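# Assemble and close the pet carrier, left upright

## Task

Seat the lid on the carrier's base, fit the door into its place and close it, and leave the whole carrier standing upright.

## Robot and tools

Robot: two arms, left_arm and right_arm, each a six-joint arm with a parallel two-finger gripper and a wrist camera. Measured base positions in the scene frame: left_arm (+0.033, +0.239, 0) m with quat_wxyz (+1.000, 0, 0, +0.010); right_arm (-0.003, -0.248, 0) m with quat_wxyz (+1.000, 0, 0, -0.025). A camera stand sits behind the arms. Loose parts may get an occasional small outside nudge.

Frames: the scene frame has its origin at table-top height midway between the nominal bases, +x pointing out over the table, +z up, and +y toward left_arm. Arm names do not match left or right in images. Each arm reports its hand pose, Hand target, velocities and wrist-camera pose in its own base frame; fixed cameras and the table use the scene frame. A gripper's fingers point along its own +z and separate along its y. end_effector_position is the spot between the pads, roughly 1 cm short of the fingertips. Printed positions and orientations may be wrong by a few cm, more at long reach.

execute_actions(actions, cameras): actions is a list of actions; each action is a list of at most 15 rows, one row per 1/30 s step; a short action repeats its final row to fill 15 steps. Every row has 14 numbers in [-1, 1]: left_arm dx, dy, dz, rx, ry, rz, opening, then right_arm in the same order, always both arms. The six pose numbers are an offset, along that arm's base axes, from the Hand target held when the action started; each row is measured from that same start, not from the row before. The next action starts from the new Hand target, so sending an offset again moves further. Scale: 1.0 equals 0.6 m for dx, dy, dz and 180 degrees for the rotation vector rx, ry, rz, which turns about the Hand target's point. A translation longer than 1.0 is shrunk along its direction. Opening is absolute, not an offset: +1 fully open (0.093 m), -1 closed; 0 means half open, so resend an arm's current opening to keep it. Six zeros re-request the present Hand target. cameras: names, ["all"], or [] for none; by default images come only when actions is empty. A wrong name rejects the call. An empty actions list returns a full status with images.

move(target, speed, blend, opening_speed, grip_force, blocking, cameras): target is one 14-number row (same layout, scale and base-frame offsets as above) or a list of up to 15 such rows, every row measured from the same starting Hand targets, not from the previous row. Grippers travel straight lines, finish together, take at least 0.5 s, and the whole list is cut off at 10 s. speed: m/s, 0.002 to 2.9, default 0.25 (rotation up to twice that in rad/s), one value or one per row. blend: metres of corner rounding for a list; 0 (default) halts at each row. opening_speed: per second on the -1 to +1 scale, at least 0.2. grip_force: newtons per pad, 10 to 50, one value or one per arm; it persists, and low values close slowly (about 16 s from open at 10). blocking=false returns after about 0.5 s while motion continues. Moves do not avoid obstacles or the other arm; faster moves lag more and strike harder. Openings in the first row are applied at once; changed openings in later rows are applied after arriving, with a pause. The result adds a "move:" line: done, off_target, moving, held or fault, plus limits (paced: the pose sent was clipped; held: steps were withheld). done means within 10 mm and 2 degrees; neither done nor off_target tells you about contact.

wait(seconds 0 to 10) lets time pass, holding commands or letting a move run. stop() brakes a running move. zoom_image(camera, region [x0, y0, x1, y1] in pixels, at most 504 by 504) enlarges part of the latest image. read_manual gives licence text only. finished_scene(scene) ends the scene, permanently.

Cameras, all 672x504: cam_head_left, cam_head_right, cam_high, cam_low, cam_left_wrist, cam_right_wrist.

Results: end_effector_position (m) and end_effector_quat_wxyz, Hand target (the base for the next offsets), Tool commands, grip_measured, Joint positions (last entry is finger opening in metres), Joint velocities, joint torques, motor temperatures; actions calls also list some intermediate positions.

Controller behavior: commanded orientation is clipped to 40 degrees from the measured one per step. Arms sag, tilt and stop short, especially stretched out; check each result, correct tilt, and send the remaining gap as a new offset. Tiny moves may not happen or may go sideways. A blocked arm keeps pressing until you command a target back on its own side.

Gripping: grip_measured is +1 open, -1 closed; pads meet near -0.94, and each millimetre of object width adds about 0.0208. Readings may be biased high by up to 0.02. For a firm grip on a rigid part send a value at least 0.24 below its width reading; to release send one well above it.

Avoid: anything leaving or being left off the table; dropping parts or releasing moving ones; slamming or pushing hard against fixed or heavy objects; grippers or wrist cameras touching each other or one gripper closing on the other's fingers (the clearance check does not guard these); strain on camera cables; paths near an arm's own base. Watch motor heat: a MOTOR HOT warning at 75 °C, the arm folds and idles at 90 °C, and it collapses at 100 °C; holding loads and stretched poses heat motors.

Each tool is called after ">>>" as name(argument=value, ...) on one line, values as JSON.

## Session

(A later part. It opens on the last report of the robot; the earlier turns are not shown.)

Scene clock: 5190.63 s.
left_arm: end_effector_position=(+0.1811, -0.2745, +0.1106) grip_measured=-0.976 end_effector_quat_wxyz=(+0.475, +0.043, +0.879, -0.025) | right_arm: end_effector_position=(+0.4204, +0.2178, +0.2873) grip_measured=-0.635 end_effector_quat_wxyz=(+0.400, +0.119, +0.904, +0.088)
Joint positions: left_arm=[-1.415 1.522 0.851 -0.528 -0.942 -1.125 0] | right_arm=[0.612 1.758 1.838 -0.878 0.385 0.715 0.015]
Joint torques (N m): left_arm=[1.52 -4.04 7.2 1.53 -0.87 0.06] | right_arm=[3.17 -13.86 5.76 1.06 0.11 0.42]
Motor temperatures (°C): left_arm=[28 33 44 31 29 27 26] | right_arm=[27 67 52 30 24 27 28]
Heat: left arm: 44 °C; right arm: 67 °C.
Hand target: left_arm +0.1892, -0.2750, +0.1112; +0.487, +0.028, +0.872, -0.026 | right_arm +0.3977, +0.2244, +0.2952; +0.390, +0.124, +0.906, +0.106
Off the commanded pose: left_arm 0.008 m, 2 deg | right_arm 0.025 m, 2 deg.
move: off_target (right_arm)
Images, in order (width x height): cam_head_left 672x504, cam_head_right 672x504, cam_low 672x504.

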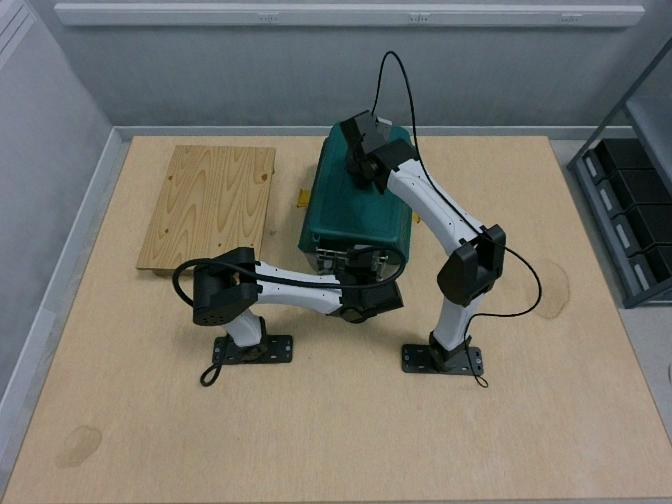

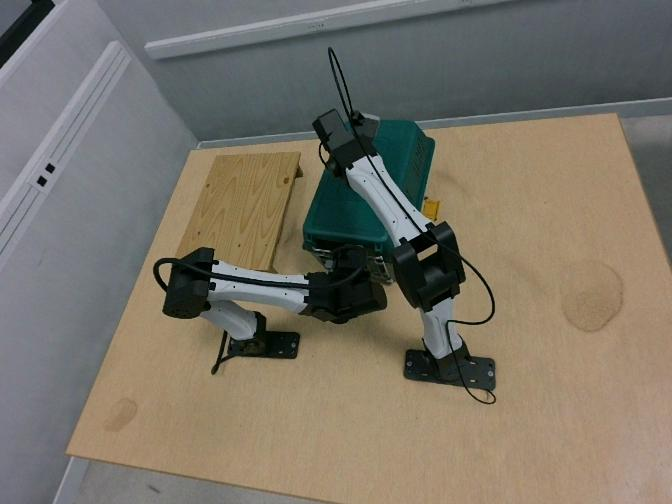

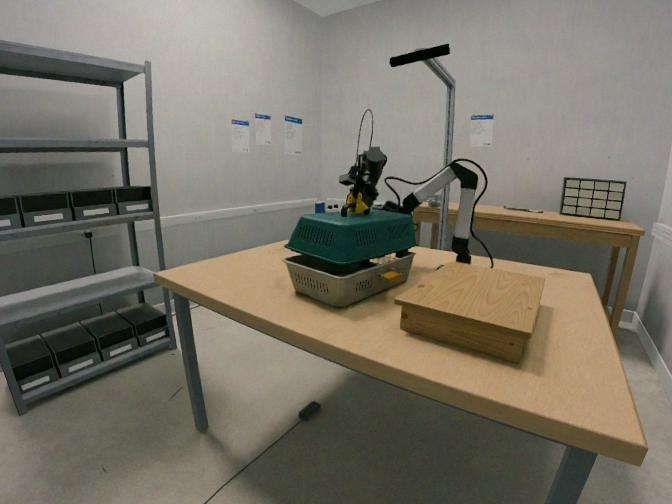

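>>> move(target=[[-0.008,0,0,0,0,0,-1,0.0,0,0.18,0,0.0,0,-1],[-0.008,0,0,0,0,0,-1,0.0,-0.6,0.18,-0.02,-0.01,0,-1]], speed=0.18, blend=0.03)

>>> move(target=[0,0,0,0,0,0,-1,0.0,0,-0.36,0,0,0,-1], speed=0.15, cameras=["cam_low","cam_head_left"])

>>> zoom_image(camera="cam_low", region=[220, 170, 420, 310])

>>> zoom_image(camera="cam_head_left", region=[280, 220, 410, 320])

Scene clock: 5217.10 s.
left_arm: end_effector_position=(+0.1814, -0.2748, +0.1105) grip_measured=-0.976 end_effector_quat_wxyz=(+0.476, +0.034, +0.878, -0.029) | right_arm: end_effector_position=(+0.3924, -0.1381, +0.3846) grip_measured=-0.635 end_effector_quat_wxyz=(+0.374, +0.127, +0.915, +0.078)
Joint positions: left_arm=[-1.415 1.526 0.851 -0.524 -0.947 -1.145 0] | right_arm=[-0.491 1.897 2.551 -1.522 -0.384 -0.073 0.015]
Joint torques (N m): left_arm=[-0.16 -4.22 7.61 1.21 -0.89 -0.01] | right_arm=[0.21 -9.4 7.76 1.73 -0.44 -0.19]
Motor temperatures (°C): left_arm=[28 33 43 31 29 27 26] | right_arm=[28 73 52 30 24 27 28]
Heat: left arm: 43 °C; right arm: 73 °C.
Hand target: left_arm +0.1844, -0.2751, +0.1112; +0.487, +0.028, +0.872, -0.026 | right_arm +0.3977, -0.1356, +0.4032; +0.408, +0.110, +0.903, +0.080
Off the commanded pose: left_arm 0.003 m, 2 deg | right_arm 0.020 m, 5 deg.
move: off_target (right_arm)

Scene clock: 5219.33 s.
left_arm: end_effector_position=(+0.1814, -0.2748, +0.1105) grip_measured=-0.976 end_effector_quat_wxyz=(+0.476, +0.034, +0.878, -0.029) | right_arm: end_effector_position=(+0.3894, -0.1357, +0.1620) grip_measured=-0.635 end_effector_quat_wxyz=(+0.364, +0.122, +0.920, +0.081)
Joint positions: left_arm=[-1.415 1.526 0.851 -0.524 -0.947 -1.145 0] | right_arm=[-0.491 1.547 1.163 -0.509 -0.389 -0.089 0.015]
Joint torques (N m): left_arm=[-0.16 -4.21 7.61 1.21 -0.89 -0.01] | right_arm=[0.2 -11.21 7.25 1.86 -0.41 -0.04]
Motor temperatures (°C): left_arm=[28 33 43 31 29 27 26] | right_arm=[28 73 52 30 24 27 28]
Heat: left arm: 43 °C; right arm: 73 °C.
Hand target: left_arm +0.1844, -0.2751, +0.1112; +0.487, +0.028, +0.872, -0.026 | right_arm +0.3977, -0.1357, +0.1872; +0.408, +0.110, +0.903, +0.079
Off the commanded pose: left_arm 0.003 m, 2 deg | right_arm 0.027 m, 5 deg.
move: off_target (right_arm)
Images, in order (width x height): cam_head_left 672x504, cam_low 672x504.

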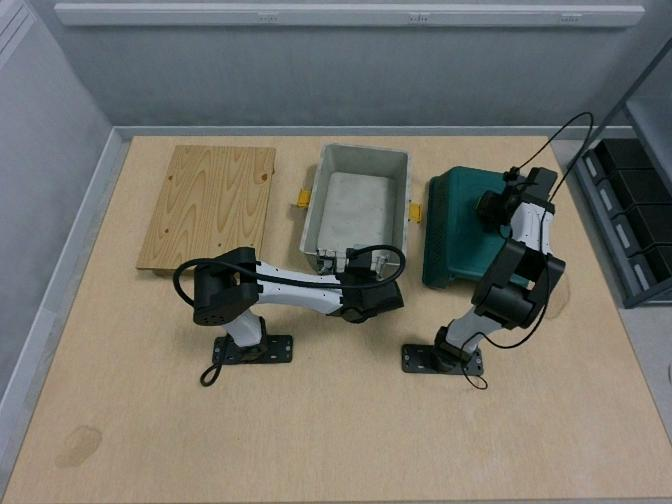

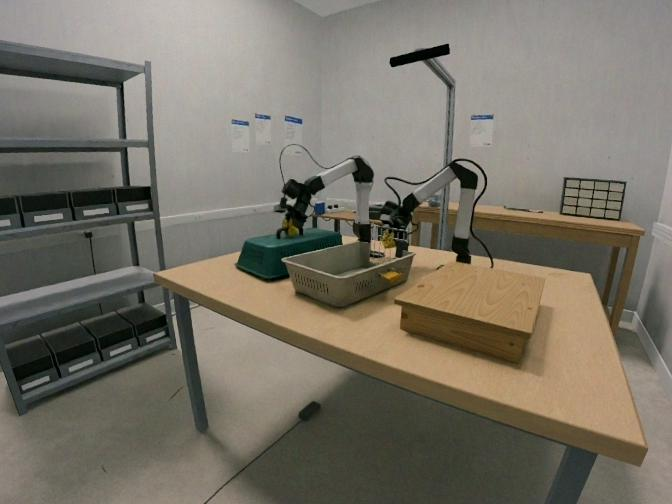

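Scaled by 2.520 from the camera's 672x504 image, which has a finer 960x720 frame.

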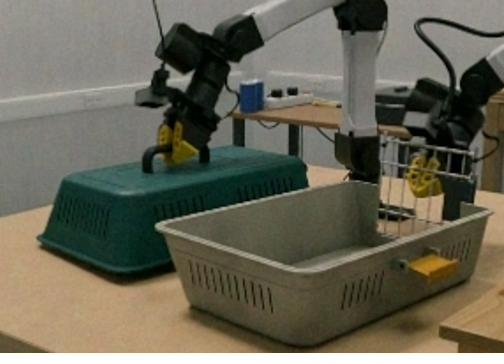

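Scaled by 3.877 from the camera's 672x504 image, which has a finer 960x720 frame.

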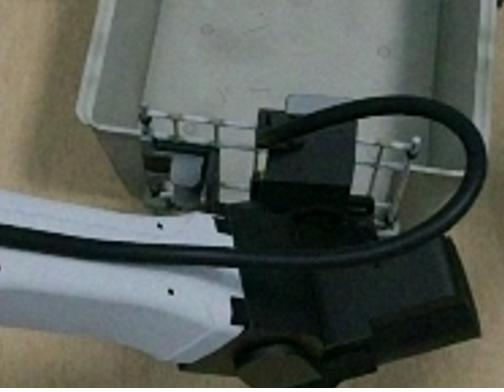

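>>> move(target=[[0,0,0,0,0,0,-1,0,0,-0.06,0,-0.01,0,-1],[0,0,0,0,0,0,-1,0,0,-0.07,0,-0.01,0,0.6]], speed=0.06, opening_speed=0.6, cameras=["cam_low","cam_head_left","cam_left_wrist"])

>>> zoom_image(camera="cam_low", region=[220, 170, 420, 310])

>>> zoom_image(camera="cam_head_left", region=[310, 240, 340, 290])

>>> zoom_image(camera="cam_head_left", region=[365, 245, 395, 295])

Scene clock: 5234.07 s.
left_arm: end_effector_position=(+0.1814, -0.2748, +0.1105) grip_measured=-0.976 end_effector_quat_wxyz=(+0.476, +0.034, +0.878, -0.029) | right_arm: end_effector_position=(+0.4022, -0.1333, +0.1563) grip_measured=+0.598 end_effector_quat_wxyz=(+0.436, +0.098, +0.891, +0.082)
Joint positions: left_arm=[-1.415 1.526 0.851 -0.524 -0.947 -1.145 0] | right_arm=[-0.491 1.522 1.005 -0.218 -0.441 -0.074 0.074]
Joint torques (N m): left_arm=[-0.14 -4.21 7.62 1.21 -0.89 0] | right_arm=[-0.21 -6.89 5.96 1.46 -0.06 -0.09]
Motor temperatures (°C): left_arm=[28 33 43 30 29 27 26] | right_arm=[27 70 51 33 24 27 28]
Heat: left arm: 43 °C; right arm: 70 °C.
Hand target: left_arm +0.1844, -0.2751, +0.1112; +0.487, +0.028, +0.872, -0.026 | right_arm +0.3977, -0.1356, +0.1453; +0.422, +0.108, +0.896, +0.081
Off the commanded pose: left_arm 0.003 m, 2 deg | right_arm 0.012 m, 2 deg.
move: off_target (right_arm)
Images, in order (width x height): cam_head_left 672x504, cam_low 672x504, cam_left_wrist 672x504.

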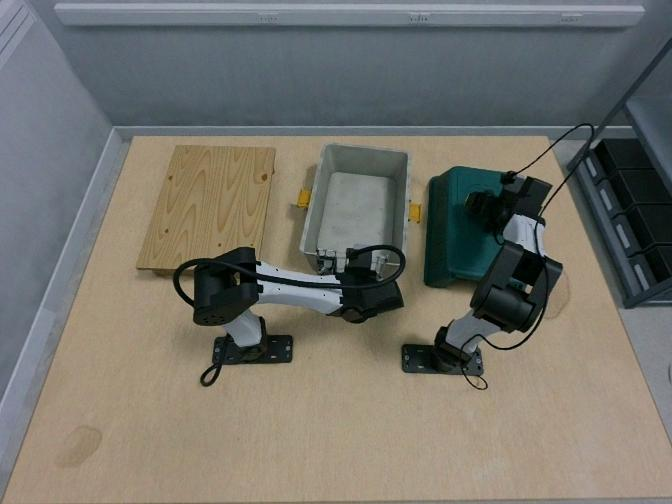

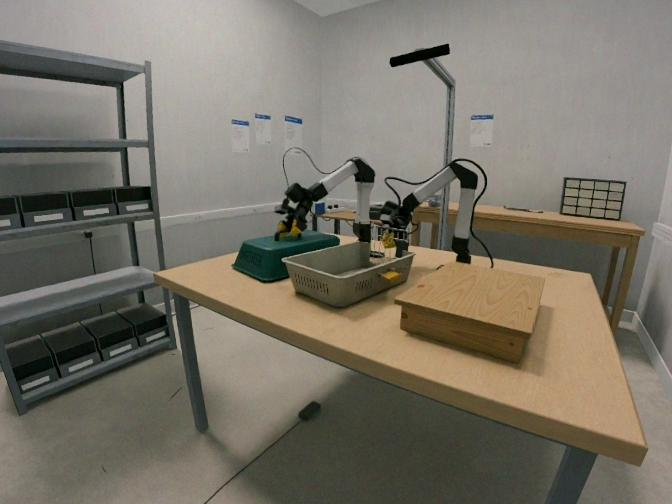

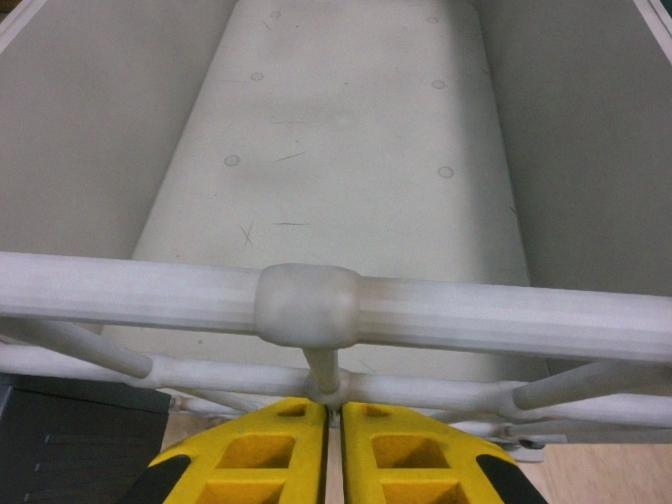

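Scaled by 2.520 from the camera's 672x504 image, which has a finer 960x720 frame.

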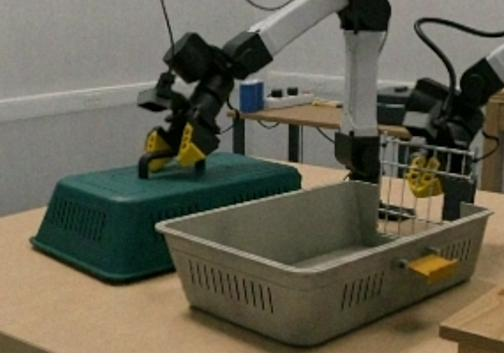

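Scaled by 10.080 from the camera's 672x504 image, which has a finer 960x720 frame.

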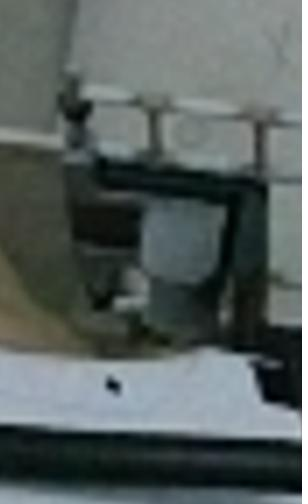

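Scaled by 10.080 from the camera's 672x504 image, which has a finer 960x720 frame.

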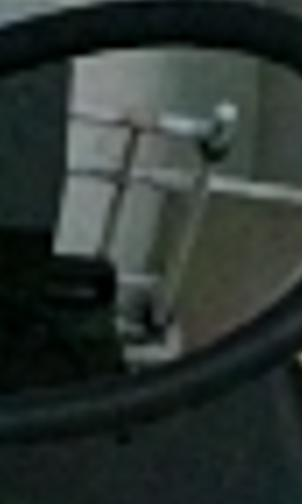

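>>> move(target=[0.024,0,-0.001,0,0.052,0,-1,0,0,0.0,0,0,0,0.6], speed=0.03, cameras=["cam_head_left","cam_low"])

>>> zoom_image(camera="cam_head_left", region=[310, 240, 340, 290])

>>> zoom_image(camera="cam_head_left", region=[365, 245, 395, 295])

>>> zoom_image(camera="cam_low", region=[280, 200, 430, 310])

Scene clock: 5254.40 s.
left_arm: end_effector_position=(+0.1929, -0.2768, +0.1116) grip_measured=-0.976 end_effector_quat_wxyz=(+0.425, +0.034, +0.904, -0.028) | right_arm: end_effector_position=(+0.4022, -0.1333, +0.1563) grip_measured=+0.598 end_effector_quat_wxyz=(+0.436, +0.098, +0.891, +0.082)
Joint positions: left_arm=[-1.333 1.523 0.92 -0.583 -0.812 -1.091 0] | right_arm=[-0.491 1.522 1.005 -0.218 -0.441 -0.074 0.074]
Joint torques (N m): left_arm=[2.74 -5.41 8.69 1.16 -0.14 0.18] | right_arm=[-0.21 -6.89 5.96 1.46 -0.06 -0.09]
Motor temperatures (°C): left_arm=[28 32 43 30 29 27 26] | right_arm=[27 63 50 33 24 27 27]
Heat: left arm: 43 °C; right arm: 63 °C.
Hand target: left_arm +0.1988, -0.2751, +0.1107; +0.414, +0.025, +0.909, -0.028 | right_arm +0.3977, -0.1356, +0.1453; +0.422, +0.108, +0.896, +0.081
Off the commanded pose: left_arm 0.006 m, 2 deg | right_arm 0.012 m, 2 deg.
move: off_target (right_arm)
Images, in order (width x height): cam_head_left 672x504, cam_low 672x504.

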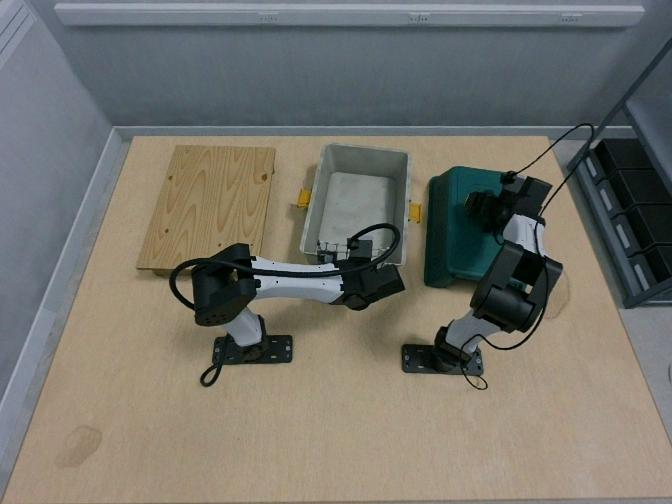

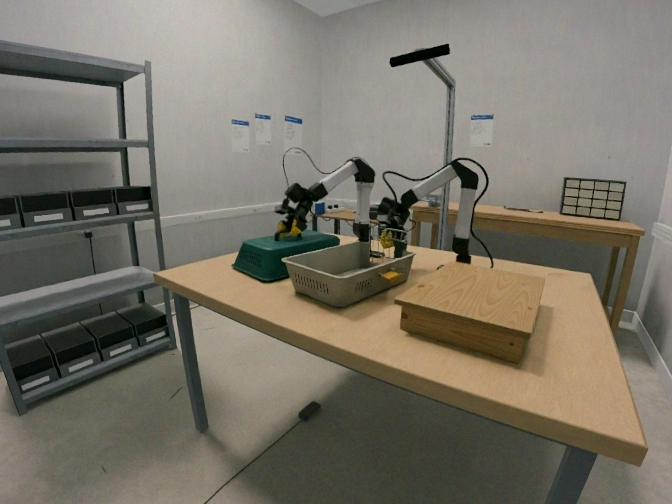

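Scaled by 10.080 from the camera's 672x504 image, which has a finer 960x720 frame.

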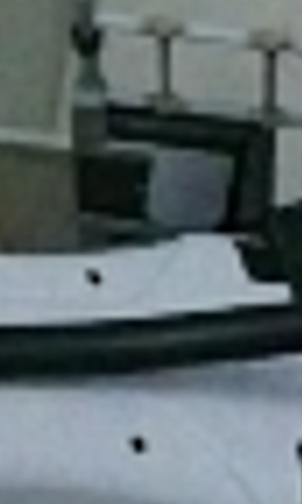

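Scaled by 10.080 from the camera's 672x504 image, which has a finer 960x720 frame.

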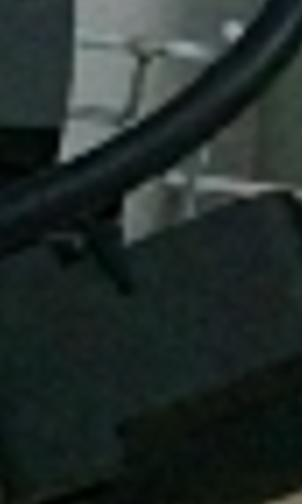

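Scaled by 3.360 from the camera's 672x504 image, which has a finer 960x720 frame.

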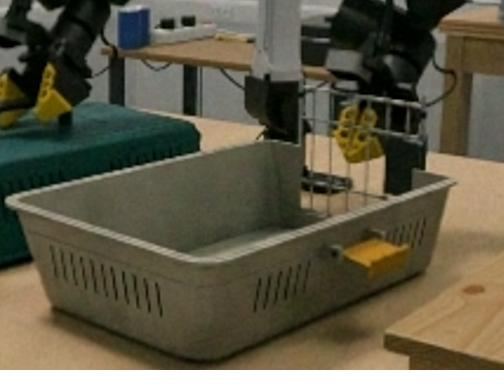

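>>> wait(seconds=0, cameras=["cam_head_right","cam_high","cam_left_wrist"])

>>> zoom_image(camera="cam_head_right", region=[290, 205, 410, 295])

>>> zoom_image(camera="cam_high", region=[260, 200, 380, 340])

Scene clock: 5265.80 s.
left_arm: end_effector_position=(+0.1929, -0.2767, +0.1116) grip_measured=-0.976 end_effector_quat_wxyz=(+0.425, +0.034, +0.904, -0.028) | right_arm: end_effector_position=(+0.4022, -0.1333, +0.1563) grip_measured=+0.598 end_effector_quat_wxyz=(+0.436, +0.098, +0.891, +0.082)
Joint positions: left_arm=[-1.333 1.523 0.92 -0.583 -0.812 -1.091 0] | right_arm=[-0.491 1.522 1.005 -0.218 -0.441 -0.074 0.074]
Joint torques (N m): left_arm=[2.76 -5.42 8.65 1.12 -0.18 0.13] | right_arm=[-0.21 -6.87 5.96 1.46 -0.06 -0.09]
Motor temperatures (°C): left_arm=[28 33 43 30 29 27 26] | right_arm=[27 61 50 33 24 27 27]
Heat: left arm: 43 °C; right arm: 61 °C.
Hand target: left_arm +0.1988, -0.2751, +0.1106; +0.414, +0.026, +0.909, -0.028 | right_arm +0.3977, -0.1356, +0.1453; +0.422, +0.108, +0.896, +0.081
Tool commands: left_gripper/opening=-1.0 right_gripper/opening=+0.6
Off the commanded pose: left_arm 0.006 m, 2 deg | right_arm 0.012 m, 2 deg.
Images, in order (width x height): cam_head_right 672x504, cam_high 672x504, cam_left_wrist 672x504.

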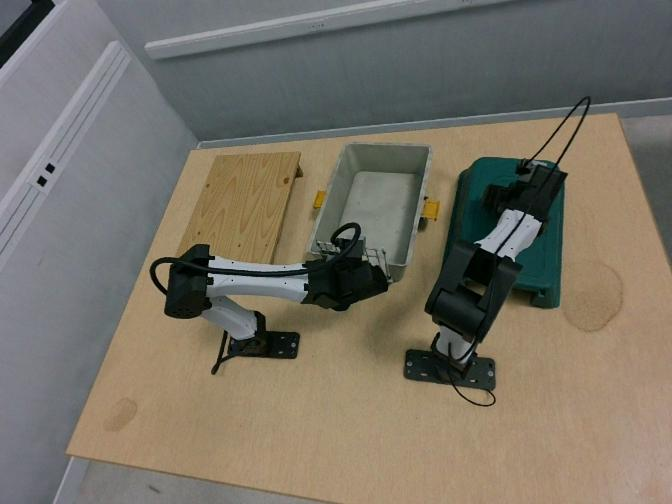

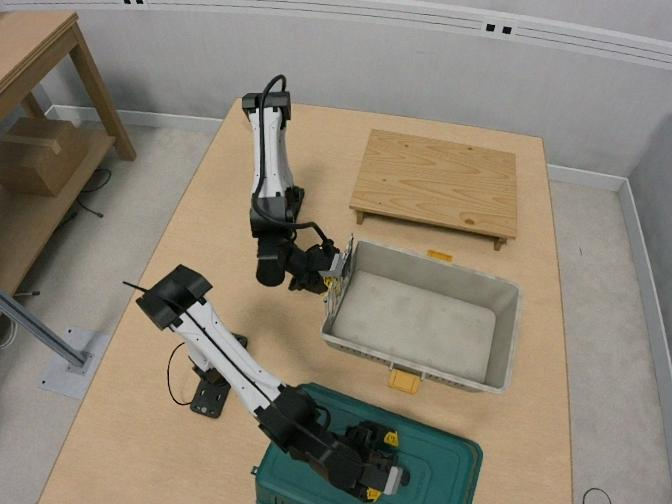

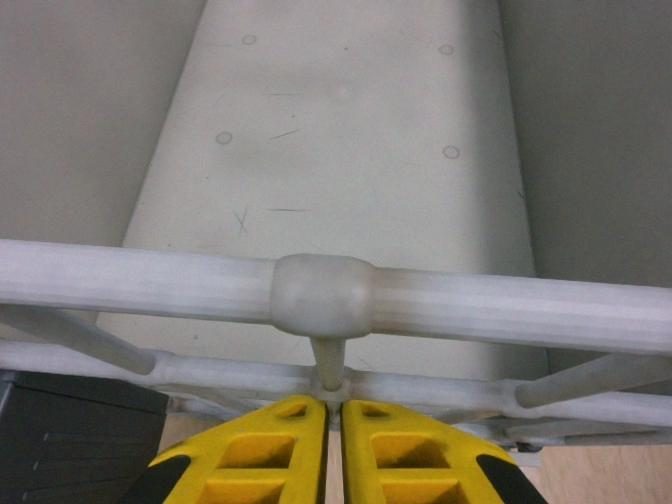

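Scaled by 4.200 from the camera's 672x504 image, which has a finer 960x720 frame.

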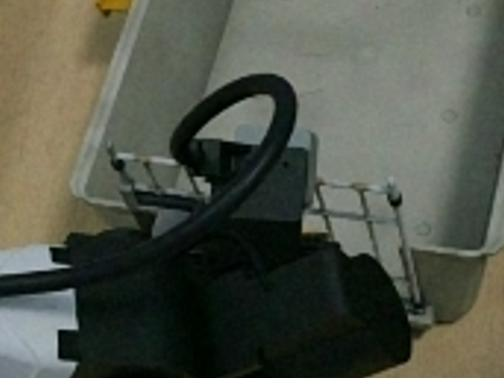

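Scaled by 3.600 from the camera's 672x504 image, which has a finer 960x720 frame.

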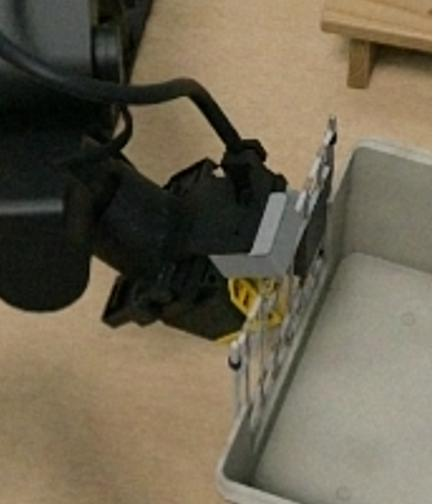

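>>> move(target=[0,0,0,0,0,0,-0.7,0,0,0.0,0,0,0,0.6], speed=0.03, opening_speed=0.3, cameras=["cam_high","cam_left_wrist","cam_head_right"])

>>> zoom_image(camera="cam_high", region=[260, 200, 380, 340])

>>> zoom_image(camera="cam_head_right", region=[290, 205, 410, 295])

Scene clock: 5278.63 s.
left_arm: end_effector_position=(+0.1959, -0.2737, +0.1085) grip_measured=-0.702 end_effector_quat_wxyz=(+0.414, +0.029, +0.909, -0.026) | right_arm: end_effector_position=(+0.4022, -0.1333, +0.1563) grip_measured=+0.598 end_effector_quat_wxyz=(+0.436, +0.098, +0.891, +0.082)
Joint positions: left_arm=[-1.312 1.523 0.92 -0.587 -0.787 -1.09 0.012] | right_arm=[-0.491 1.522 1.005 -0.218 -0.441 -0.074 0.074]
Joint torques (N m): left_arm=[0.66 -5.37 8.69 1.17 -0.47 0.13] | right_arm=[-0.21 -6.89 5.94 1.47 -0.06 -0.09]
Motor temperatures (°C): left_arm=[28 34 43 30 28 27 26] | right_arm=[27 58 49 33 24 27 26]
Heat: left arm: 43 °C; right arm: 58 °C.
Hand target: left_arm +0.1988, -0.2751, +0.1106; +0.414, +0.026, +0.909, -0.028 | right_arm +0.3977, -0.1356, +0.1453; +0.422, +0.108, +0.896, +0.081
Off the commanded pose: left_arm 0.004 m, 0 deg | right_arm 0.012 m, 2 deg.
move: off_target (right_arm)
Images, in order (width x height): cam_head_right 672x504, cam_high 672x504, cam_left_wrist 672x504.

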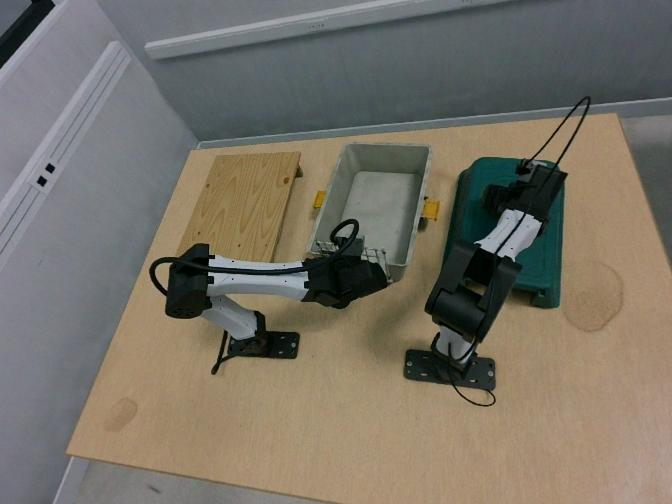

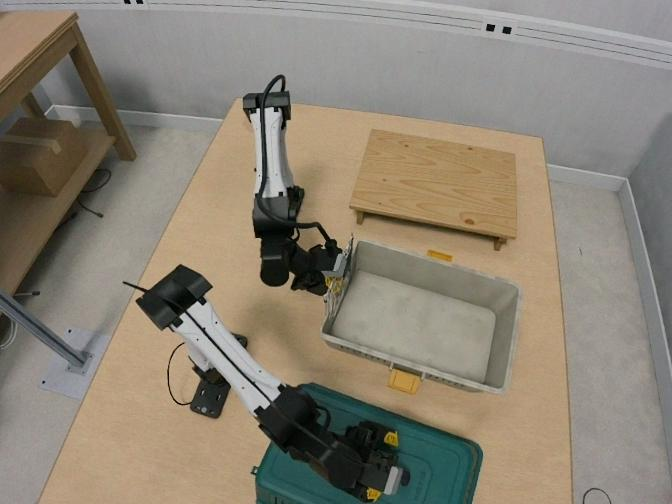

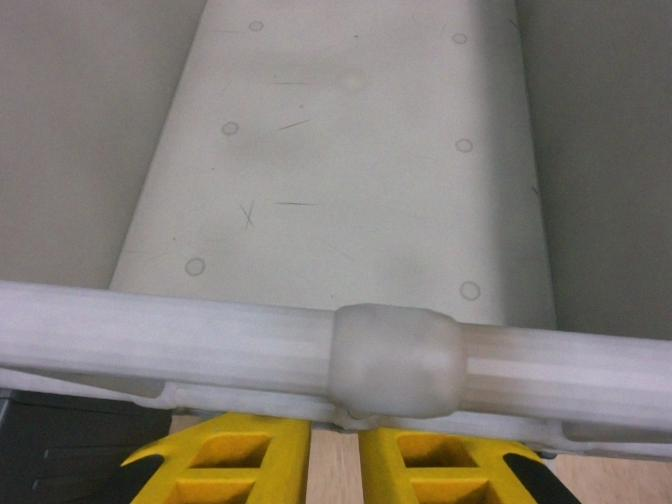

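Scaled by 3.600 from the camera's 672x504 image, which has a finer 960x720 frame.

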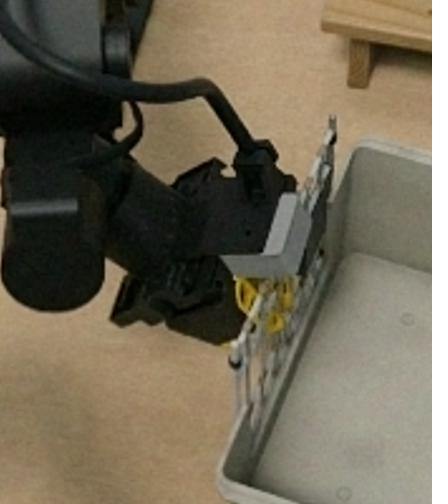

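Scaled by 4.200 from the camera's 672x504 image, which has a finer 960x720 frame.

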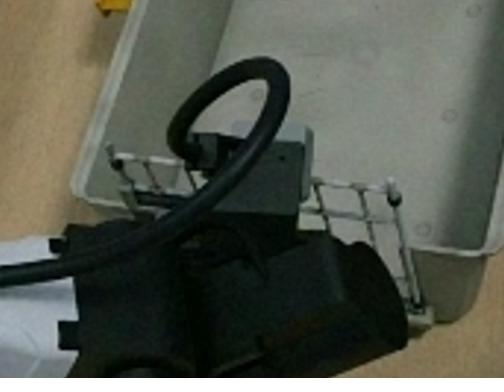

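>>> move(target=[[-0.04,0,0,0,0,0,-0.3,0,0,0.0,0,0,0,0.6],[-0.25,0,0.1,0,0,0,-0.3,0,0,0.0,0,0,0,0.6]], speed=0.08, opening_speed=0.3, cameras=["cam_high","cam_head_left","cam_head_right"])

>>> zoom_image(camera="cam_head_left", region=[290, 220, 420, 320])

>>> zoom_image(camera="cam_head_right", region=[290, 205, 410, 295])

>>> zoom_image(camera="cam_high", region=[280, 210, 380, 340])

Scene clock: 5296.47 s.
left_arm: end_effector_position=(+0.0513, -0.2699, +0.1650) grip_measured=-0.301 end_effector_quat_wxyz=(+0.413, +0.031, +0.910, -0.019) | right_arm: end_effector_position=(+0.4022, -0.1333, +0.1563) grip_measured=+0.598 end_effector_quat_wxyz=(+0.436, +0.098, +0.891, +0.082)
Joint positions: left_arm=[-1.852 1.633 1.277 -1.44 -0.83 -1.884 0.031] | right_arm=[-0.491 1.522 1.005 -0.218 -0.441 -0.074 0.074]
Joint torques (N m): left_arm=[-0.91 -5.09 9.96 -0.3 -0.61 -0.08] | right_arm=[-0.21 -6.89 5.97 1.47 -0.06 -0.09]
Motor temperatures (°C): left_arm=[28 34 43 30 29 27 26] | right_arm=[27 56 49 34 24 27 26]
Heat: left arm: 43 °C; right arm: 56 °C.
Hand target: left_arm +0.0487, -0.2751, +0.1706; +0.414, +0.026, +0.909, -0.028 | right_arm +0.3977, -0.1356, +0.1453; +0.422, +0.108, +0.896, +0.081
Off the commanded pose: left_arm 0.008 m, 1 deg | right_arm 0.012 m, 2 deg.
move: off_target (right_arm)
Images, in order (width x height): cam_head_left 672x504, cam_head_right 672x504, cam_high 672x504.

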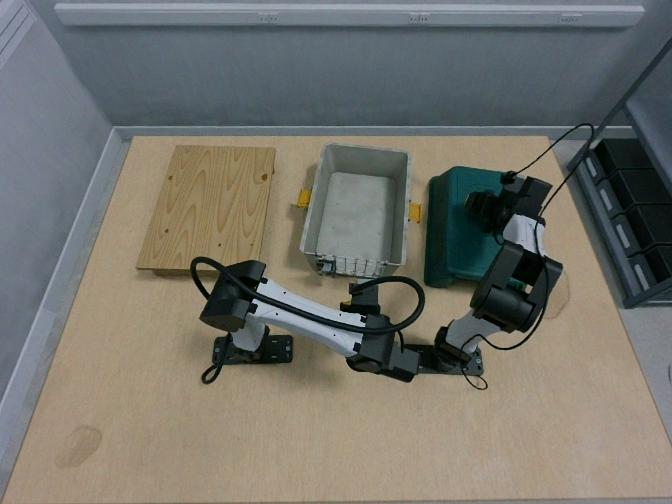

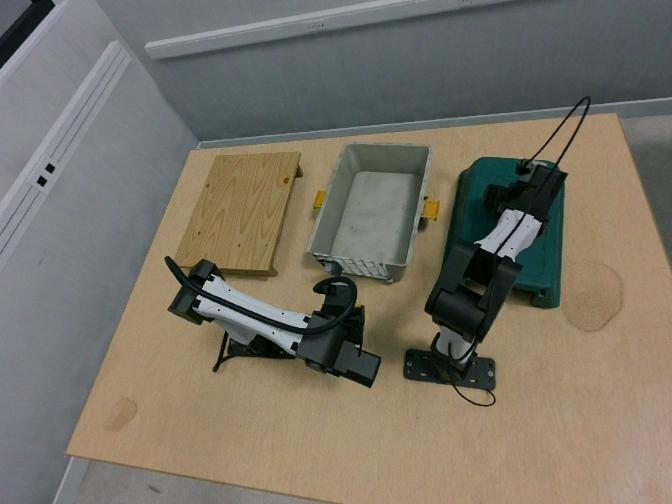

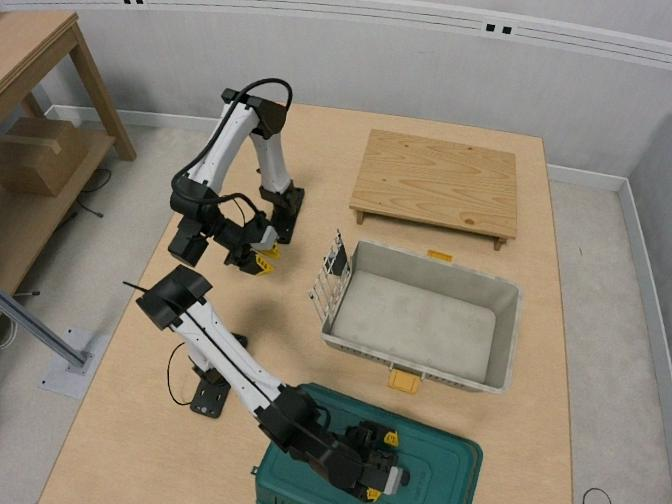

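Scaled by 3.877 from the camera's 672x504 image, which has a finer 960x720 frame.

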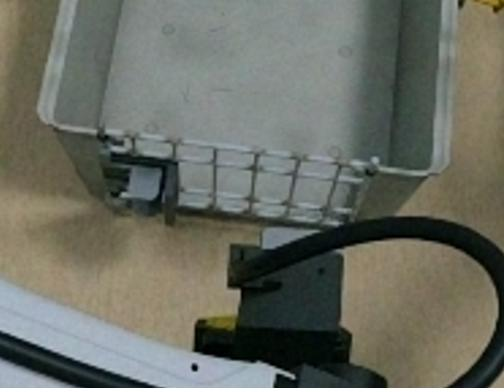

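Scaled by 4.200 from the camera's 672x504 image, which has a finer 960x720 frame.

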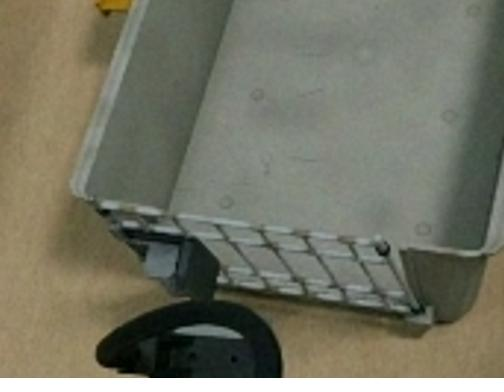

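Scaled by 3.877 from the camera's 672x504 image, which has a finer 960x720 frame.

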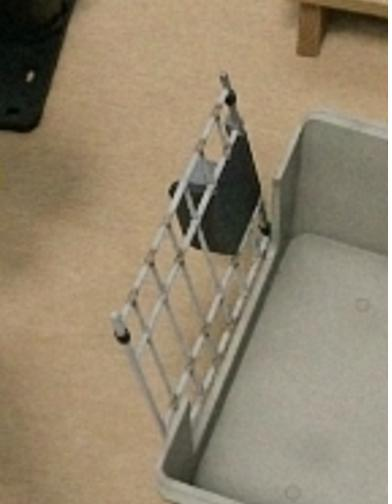

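>>> move(target=[0.03,-0.008,0.02,0,-0.12,0,-1,0,0,0,0,0,0,0.6], speed=0.12, cameras=["cam_high","cam_head_left","cam_left_wrist"])

>>> zoom_image(camera="cam_high", region=[220, 200, 380, 340])

Scene clock: 5325.30 s.
left_arm: end_effector_position=(+0.0674, -0.2794, +0.1811) grip_measured=-0.981 end_effector_quat_wxyz=(+0.549, +0.041, +0.834, -0.032) | right_arm: end_effector_position=(+0.4022, -0.1333, +0.1563) grip_measured=+0.598 end_effector_quat_wxyz=(+0.436, +0.098, +0.891, +0.082)
Joint positions: left_arm=[-1.889 1.739 1.26 -1.545 -1.117 -2.076 0] | right_arm=[-0.491 1.522 1.005 -0.218 -0.441 -0.074 0.074]
Joint torques (N m): left_arm=[-1.14 -5.68 5.6 -0.68 -0.89 -0.06] | right_arm=[-0.2 -6.89 5.97 1.47 -0.06 -0.09]
Heat: left arm: 46 °C; right arm: 54 °C.
Hand target: left_arm +0.0668, -0.2799, +0.1827; +0.577, +0.030, +0.816, -0.023 | right_arm +0.3977, -0.1356, +0.1453; +0.422, +0.108, +0.896, +0.081
Off the commanded pose: left_arm 0.002 m, 4 deg | right_arm 0.012 m, 2 deg.
joint sent to its limit (left arm) — joint 4 (wrist pitch), lower limit; joint 6 (wrist roll), lower limit. The joint targets are off in orientation, not in position.
move: off_target (left_arm, right_arm)
Images, in order (width x height): cam_head_left 672x504, cam_high 672x504, cam_left_wrist 672x504.

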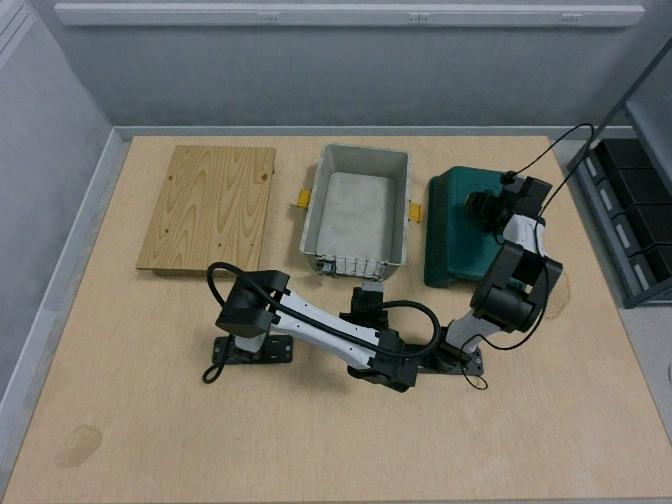

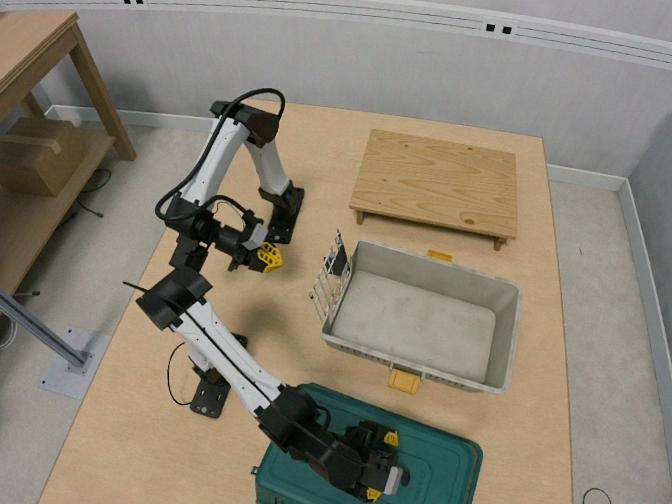

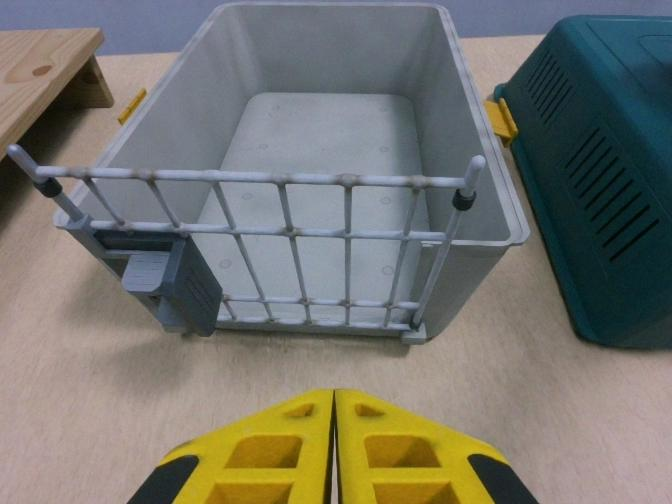

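Scaled by 3.150 from the camera's 672x504 image, which has a finer 960x720 frame.

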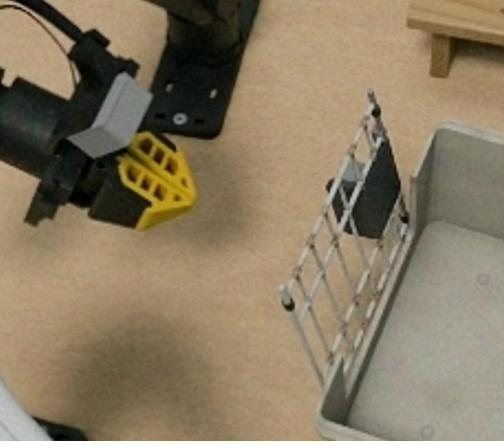

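>>> move(target=[0.12,0.01,0.005,0,0.0,0,-1,0,0,0,0,0,0,0.6], speed=0.08, cameras=["cam_high","cam_head_left","cam_left_wrist"])

>>> zoom_image(camera="cam_high", region=[220, 200, 380, 340])

Scene clock: 5333.17 s.
left_arm: end_effector_position=(+0.1349, -0.2756, +0.1768) grip_measured=-0.981 end_effector_quat_wxyz=(+0.567, +0.042, +0.822, -0.010) | right_arm: end_effector_position=(+0.4022, -0.1333, +0.1563) grip_measured=+0.598 end_effector_quat_wxyz=(+0.436, +0.098, +0.891, +0.082)
Joint positions: left_arm=[-1.654 1.591 1.084 -1.102 -1.206 -1.579 0] | right_arm=[-0.491 1.522 1.005 -0.218 -0.441 -0.074 0.074]
Joint torques (N m): left_arm=[0.58 -8.17 6.26 0.48 -1 0.1] | right_arm=[-0.21 -6.89 5.96 1.46 -0.06 -0.09]
Heat: left arm: 45 °C; right arm: 54 °C.
Hand target: left_arm +0.1388, -0.2738, +0.1856; +0.577, +0.031, +0.816, -0.023 | right_arm +0.3977, -0.1356, +0.1453; +0.422, +0.108, +0.896, +0.081
Off the commanded pose: left_arm 0.010 m, 2 deg | right_arm 0.012 m, 2 deg.
move: off_target (right_arm)
Images, in order (width x height): cam_head_left 672x504, cam_high 672x504, cam_left_wrist 672x504.

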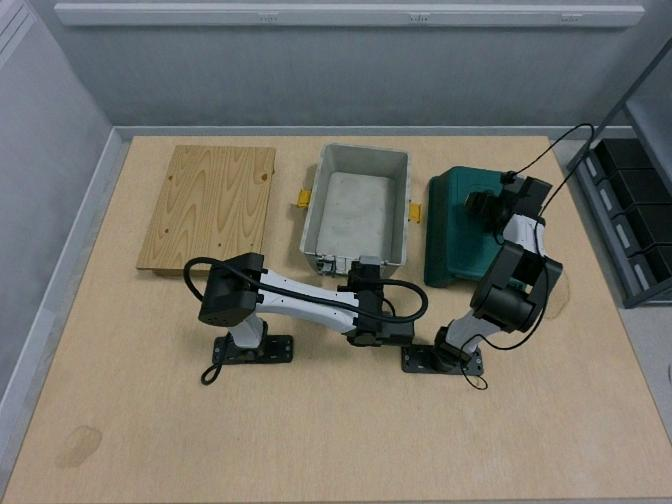

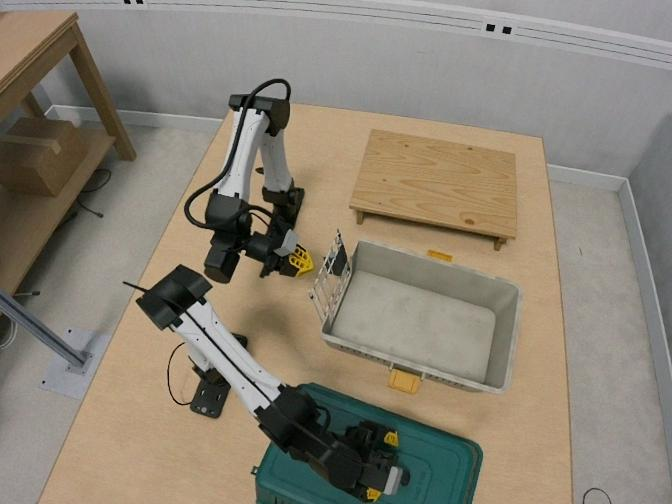

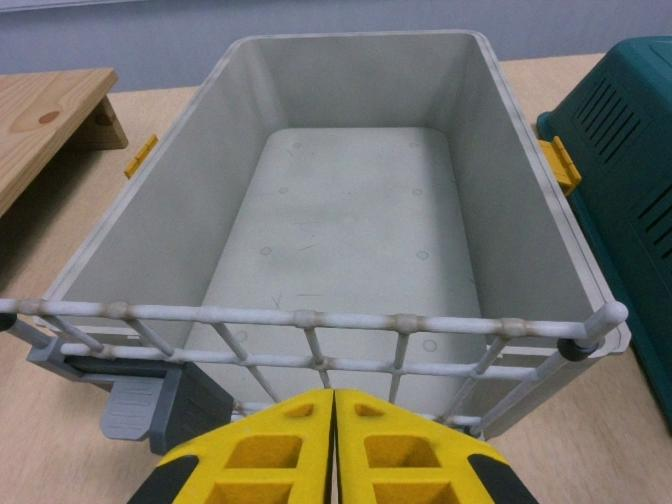

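Scaled by 3.150 from the camera's 672x504 image, which has a finer 960x720 frame.

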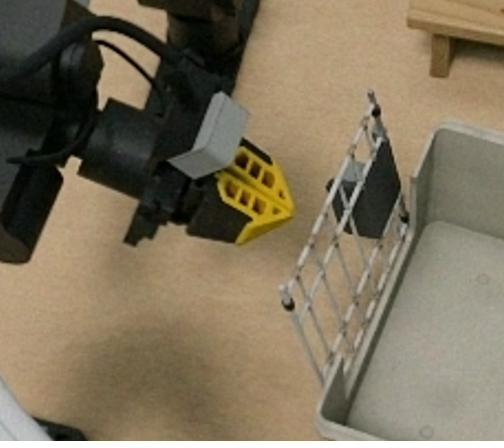

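>>> move(target=[0.055,0,0.01,0,0.0,0,-1,0,0,0,0,0,0,0.6], speed=0.04, cameras=["cam_high","cam_head_left","cam_left_wrist"])

>>> zoom_image(camera="cam_high", region=[220, 200, 380, 340])

>>> zoom_image(camera="cam_head_left", region=[290, 220, 420, 320])

Scene clock: 5343.40 s.
left_arm: end_effector_position=(+0.1691, -0.2759, +0.1857) grip_measured=-0.981 end_effector_quat_wxyz=(+0.574, +0.044, +0.818, -0.010) | right_arm: end_effector_position=(+0.4022, -0.1333, +0.1563) grip_measured=+0.598 end_effector_quat_wxyz=(+0.436, +0.098, +0.891, +0.082)
Joint positions: left_arm=[-1.529 1.49 0.998 -0.778 -1.206 -1.213 0] | right_arm=[-0.491 1.522 1.005 -0.218 -0.441 -0.074 0.074]
Joint torques (N m): left_arm=[0.64 -7.58 6.86 1.18 -0.71 0.1] | right_arm=[-0.21 -6.87 5.96 1.46 -0.06 -0.09]
Heat: left arm: 44 °C; right arm: 53 °C.
Hand target: left_arm +0.1718, -0.2739, +0.1916; +0.577, +0.030, +0.816, -0.023 | right_arm +0.3977, -0.1356, +0.1453; +0.422, +0.108, +0.896, +0.081
Off the commanded pose: left_arm 0.007 m, 2 deg | right_arm 0.012 m, 2 deg.
move: off_target (right_arm)
Images, in order (width x height): cam_head_left 672x504, cam_high 672x504, cam_left_wrist 672x504.

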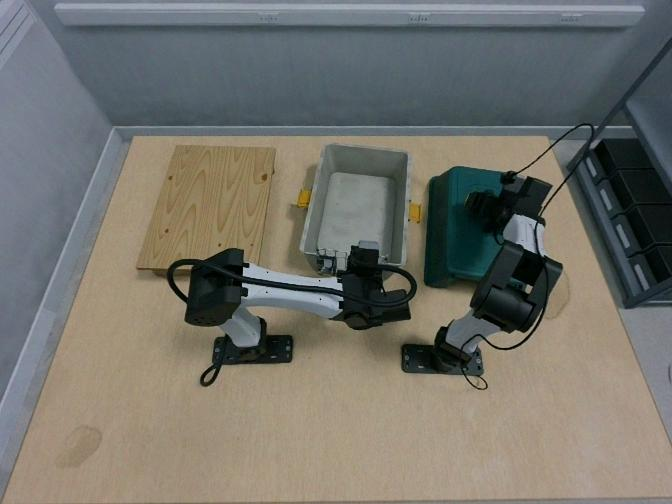

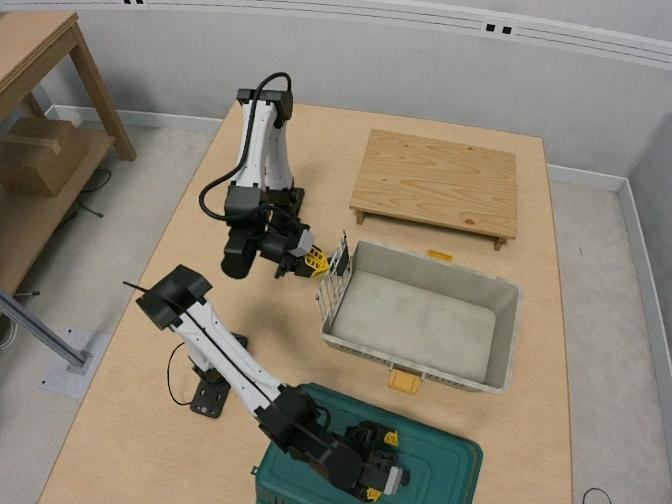

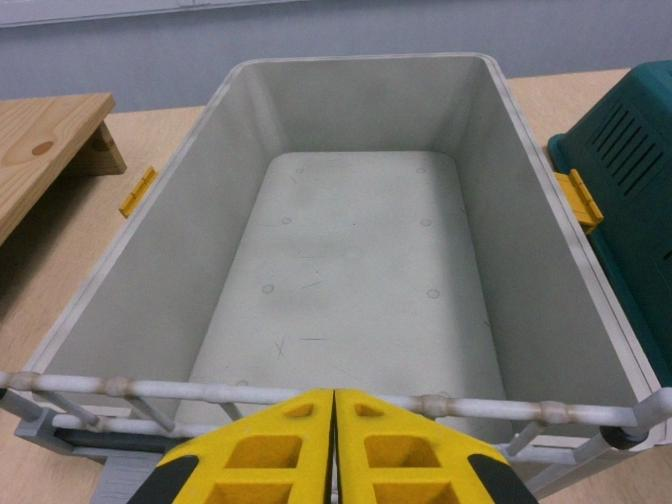

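Scaled by 3.150 from the camera's 672x504 image, which has a finer 960x720 frame.

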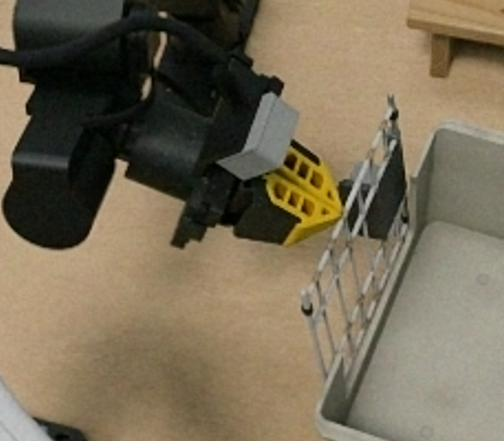

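Scaled by 3.877 from the camera's 672x504 image, which has a finer 960x720 frame.

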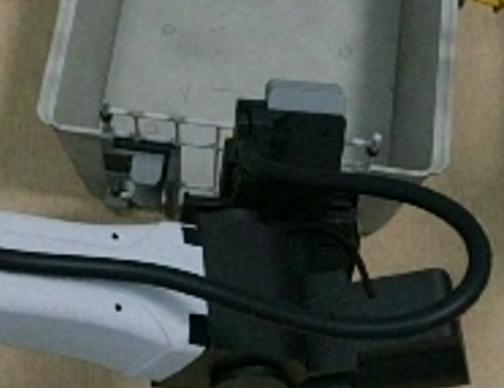

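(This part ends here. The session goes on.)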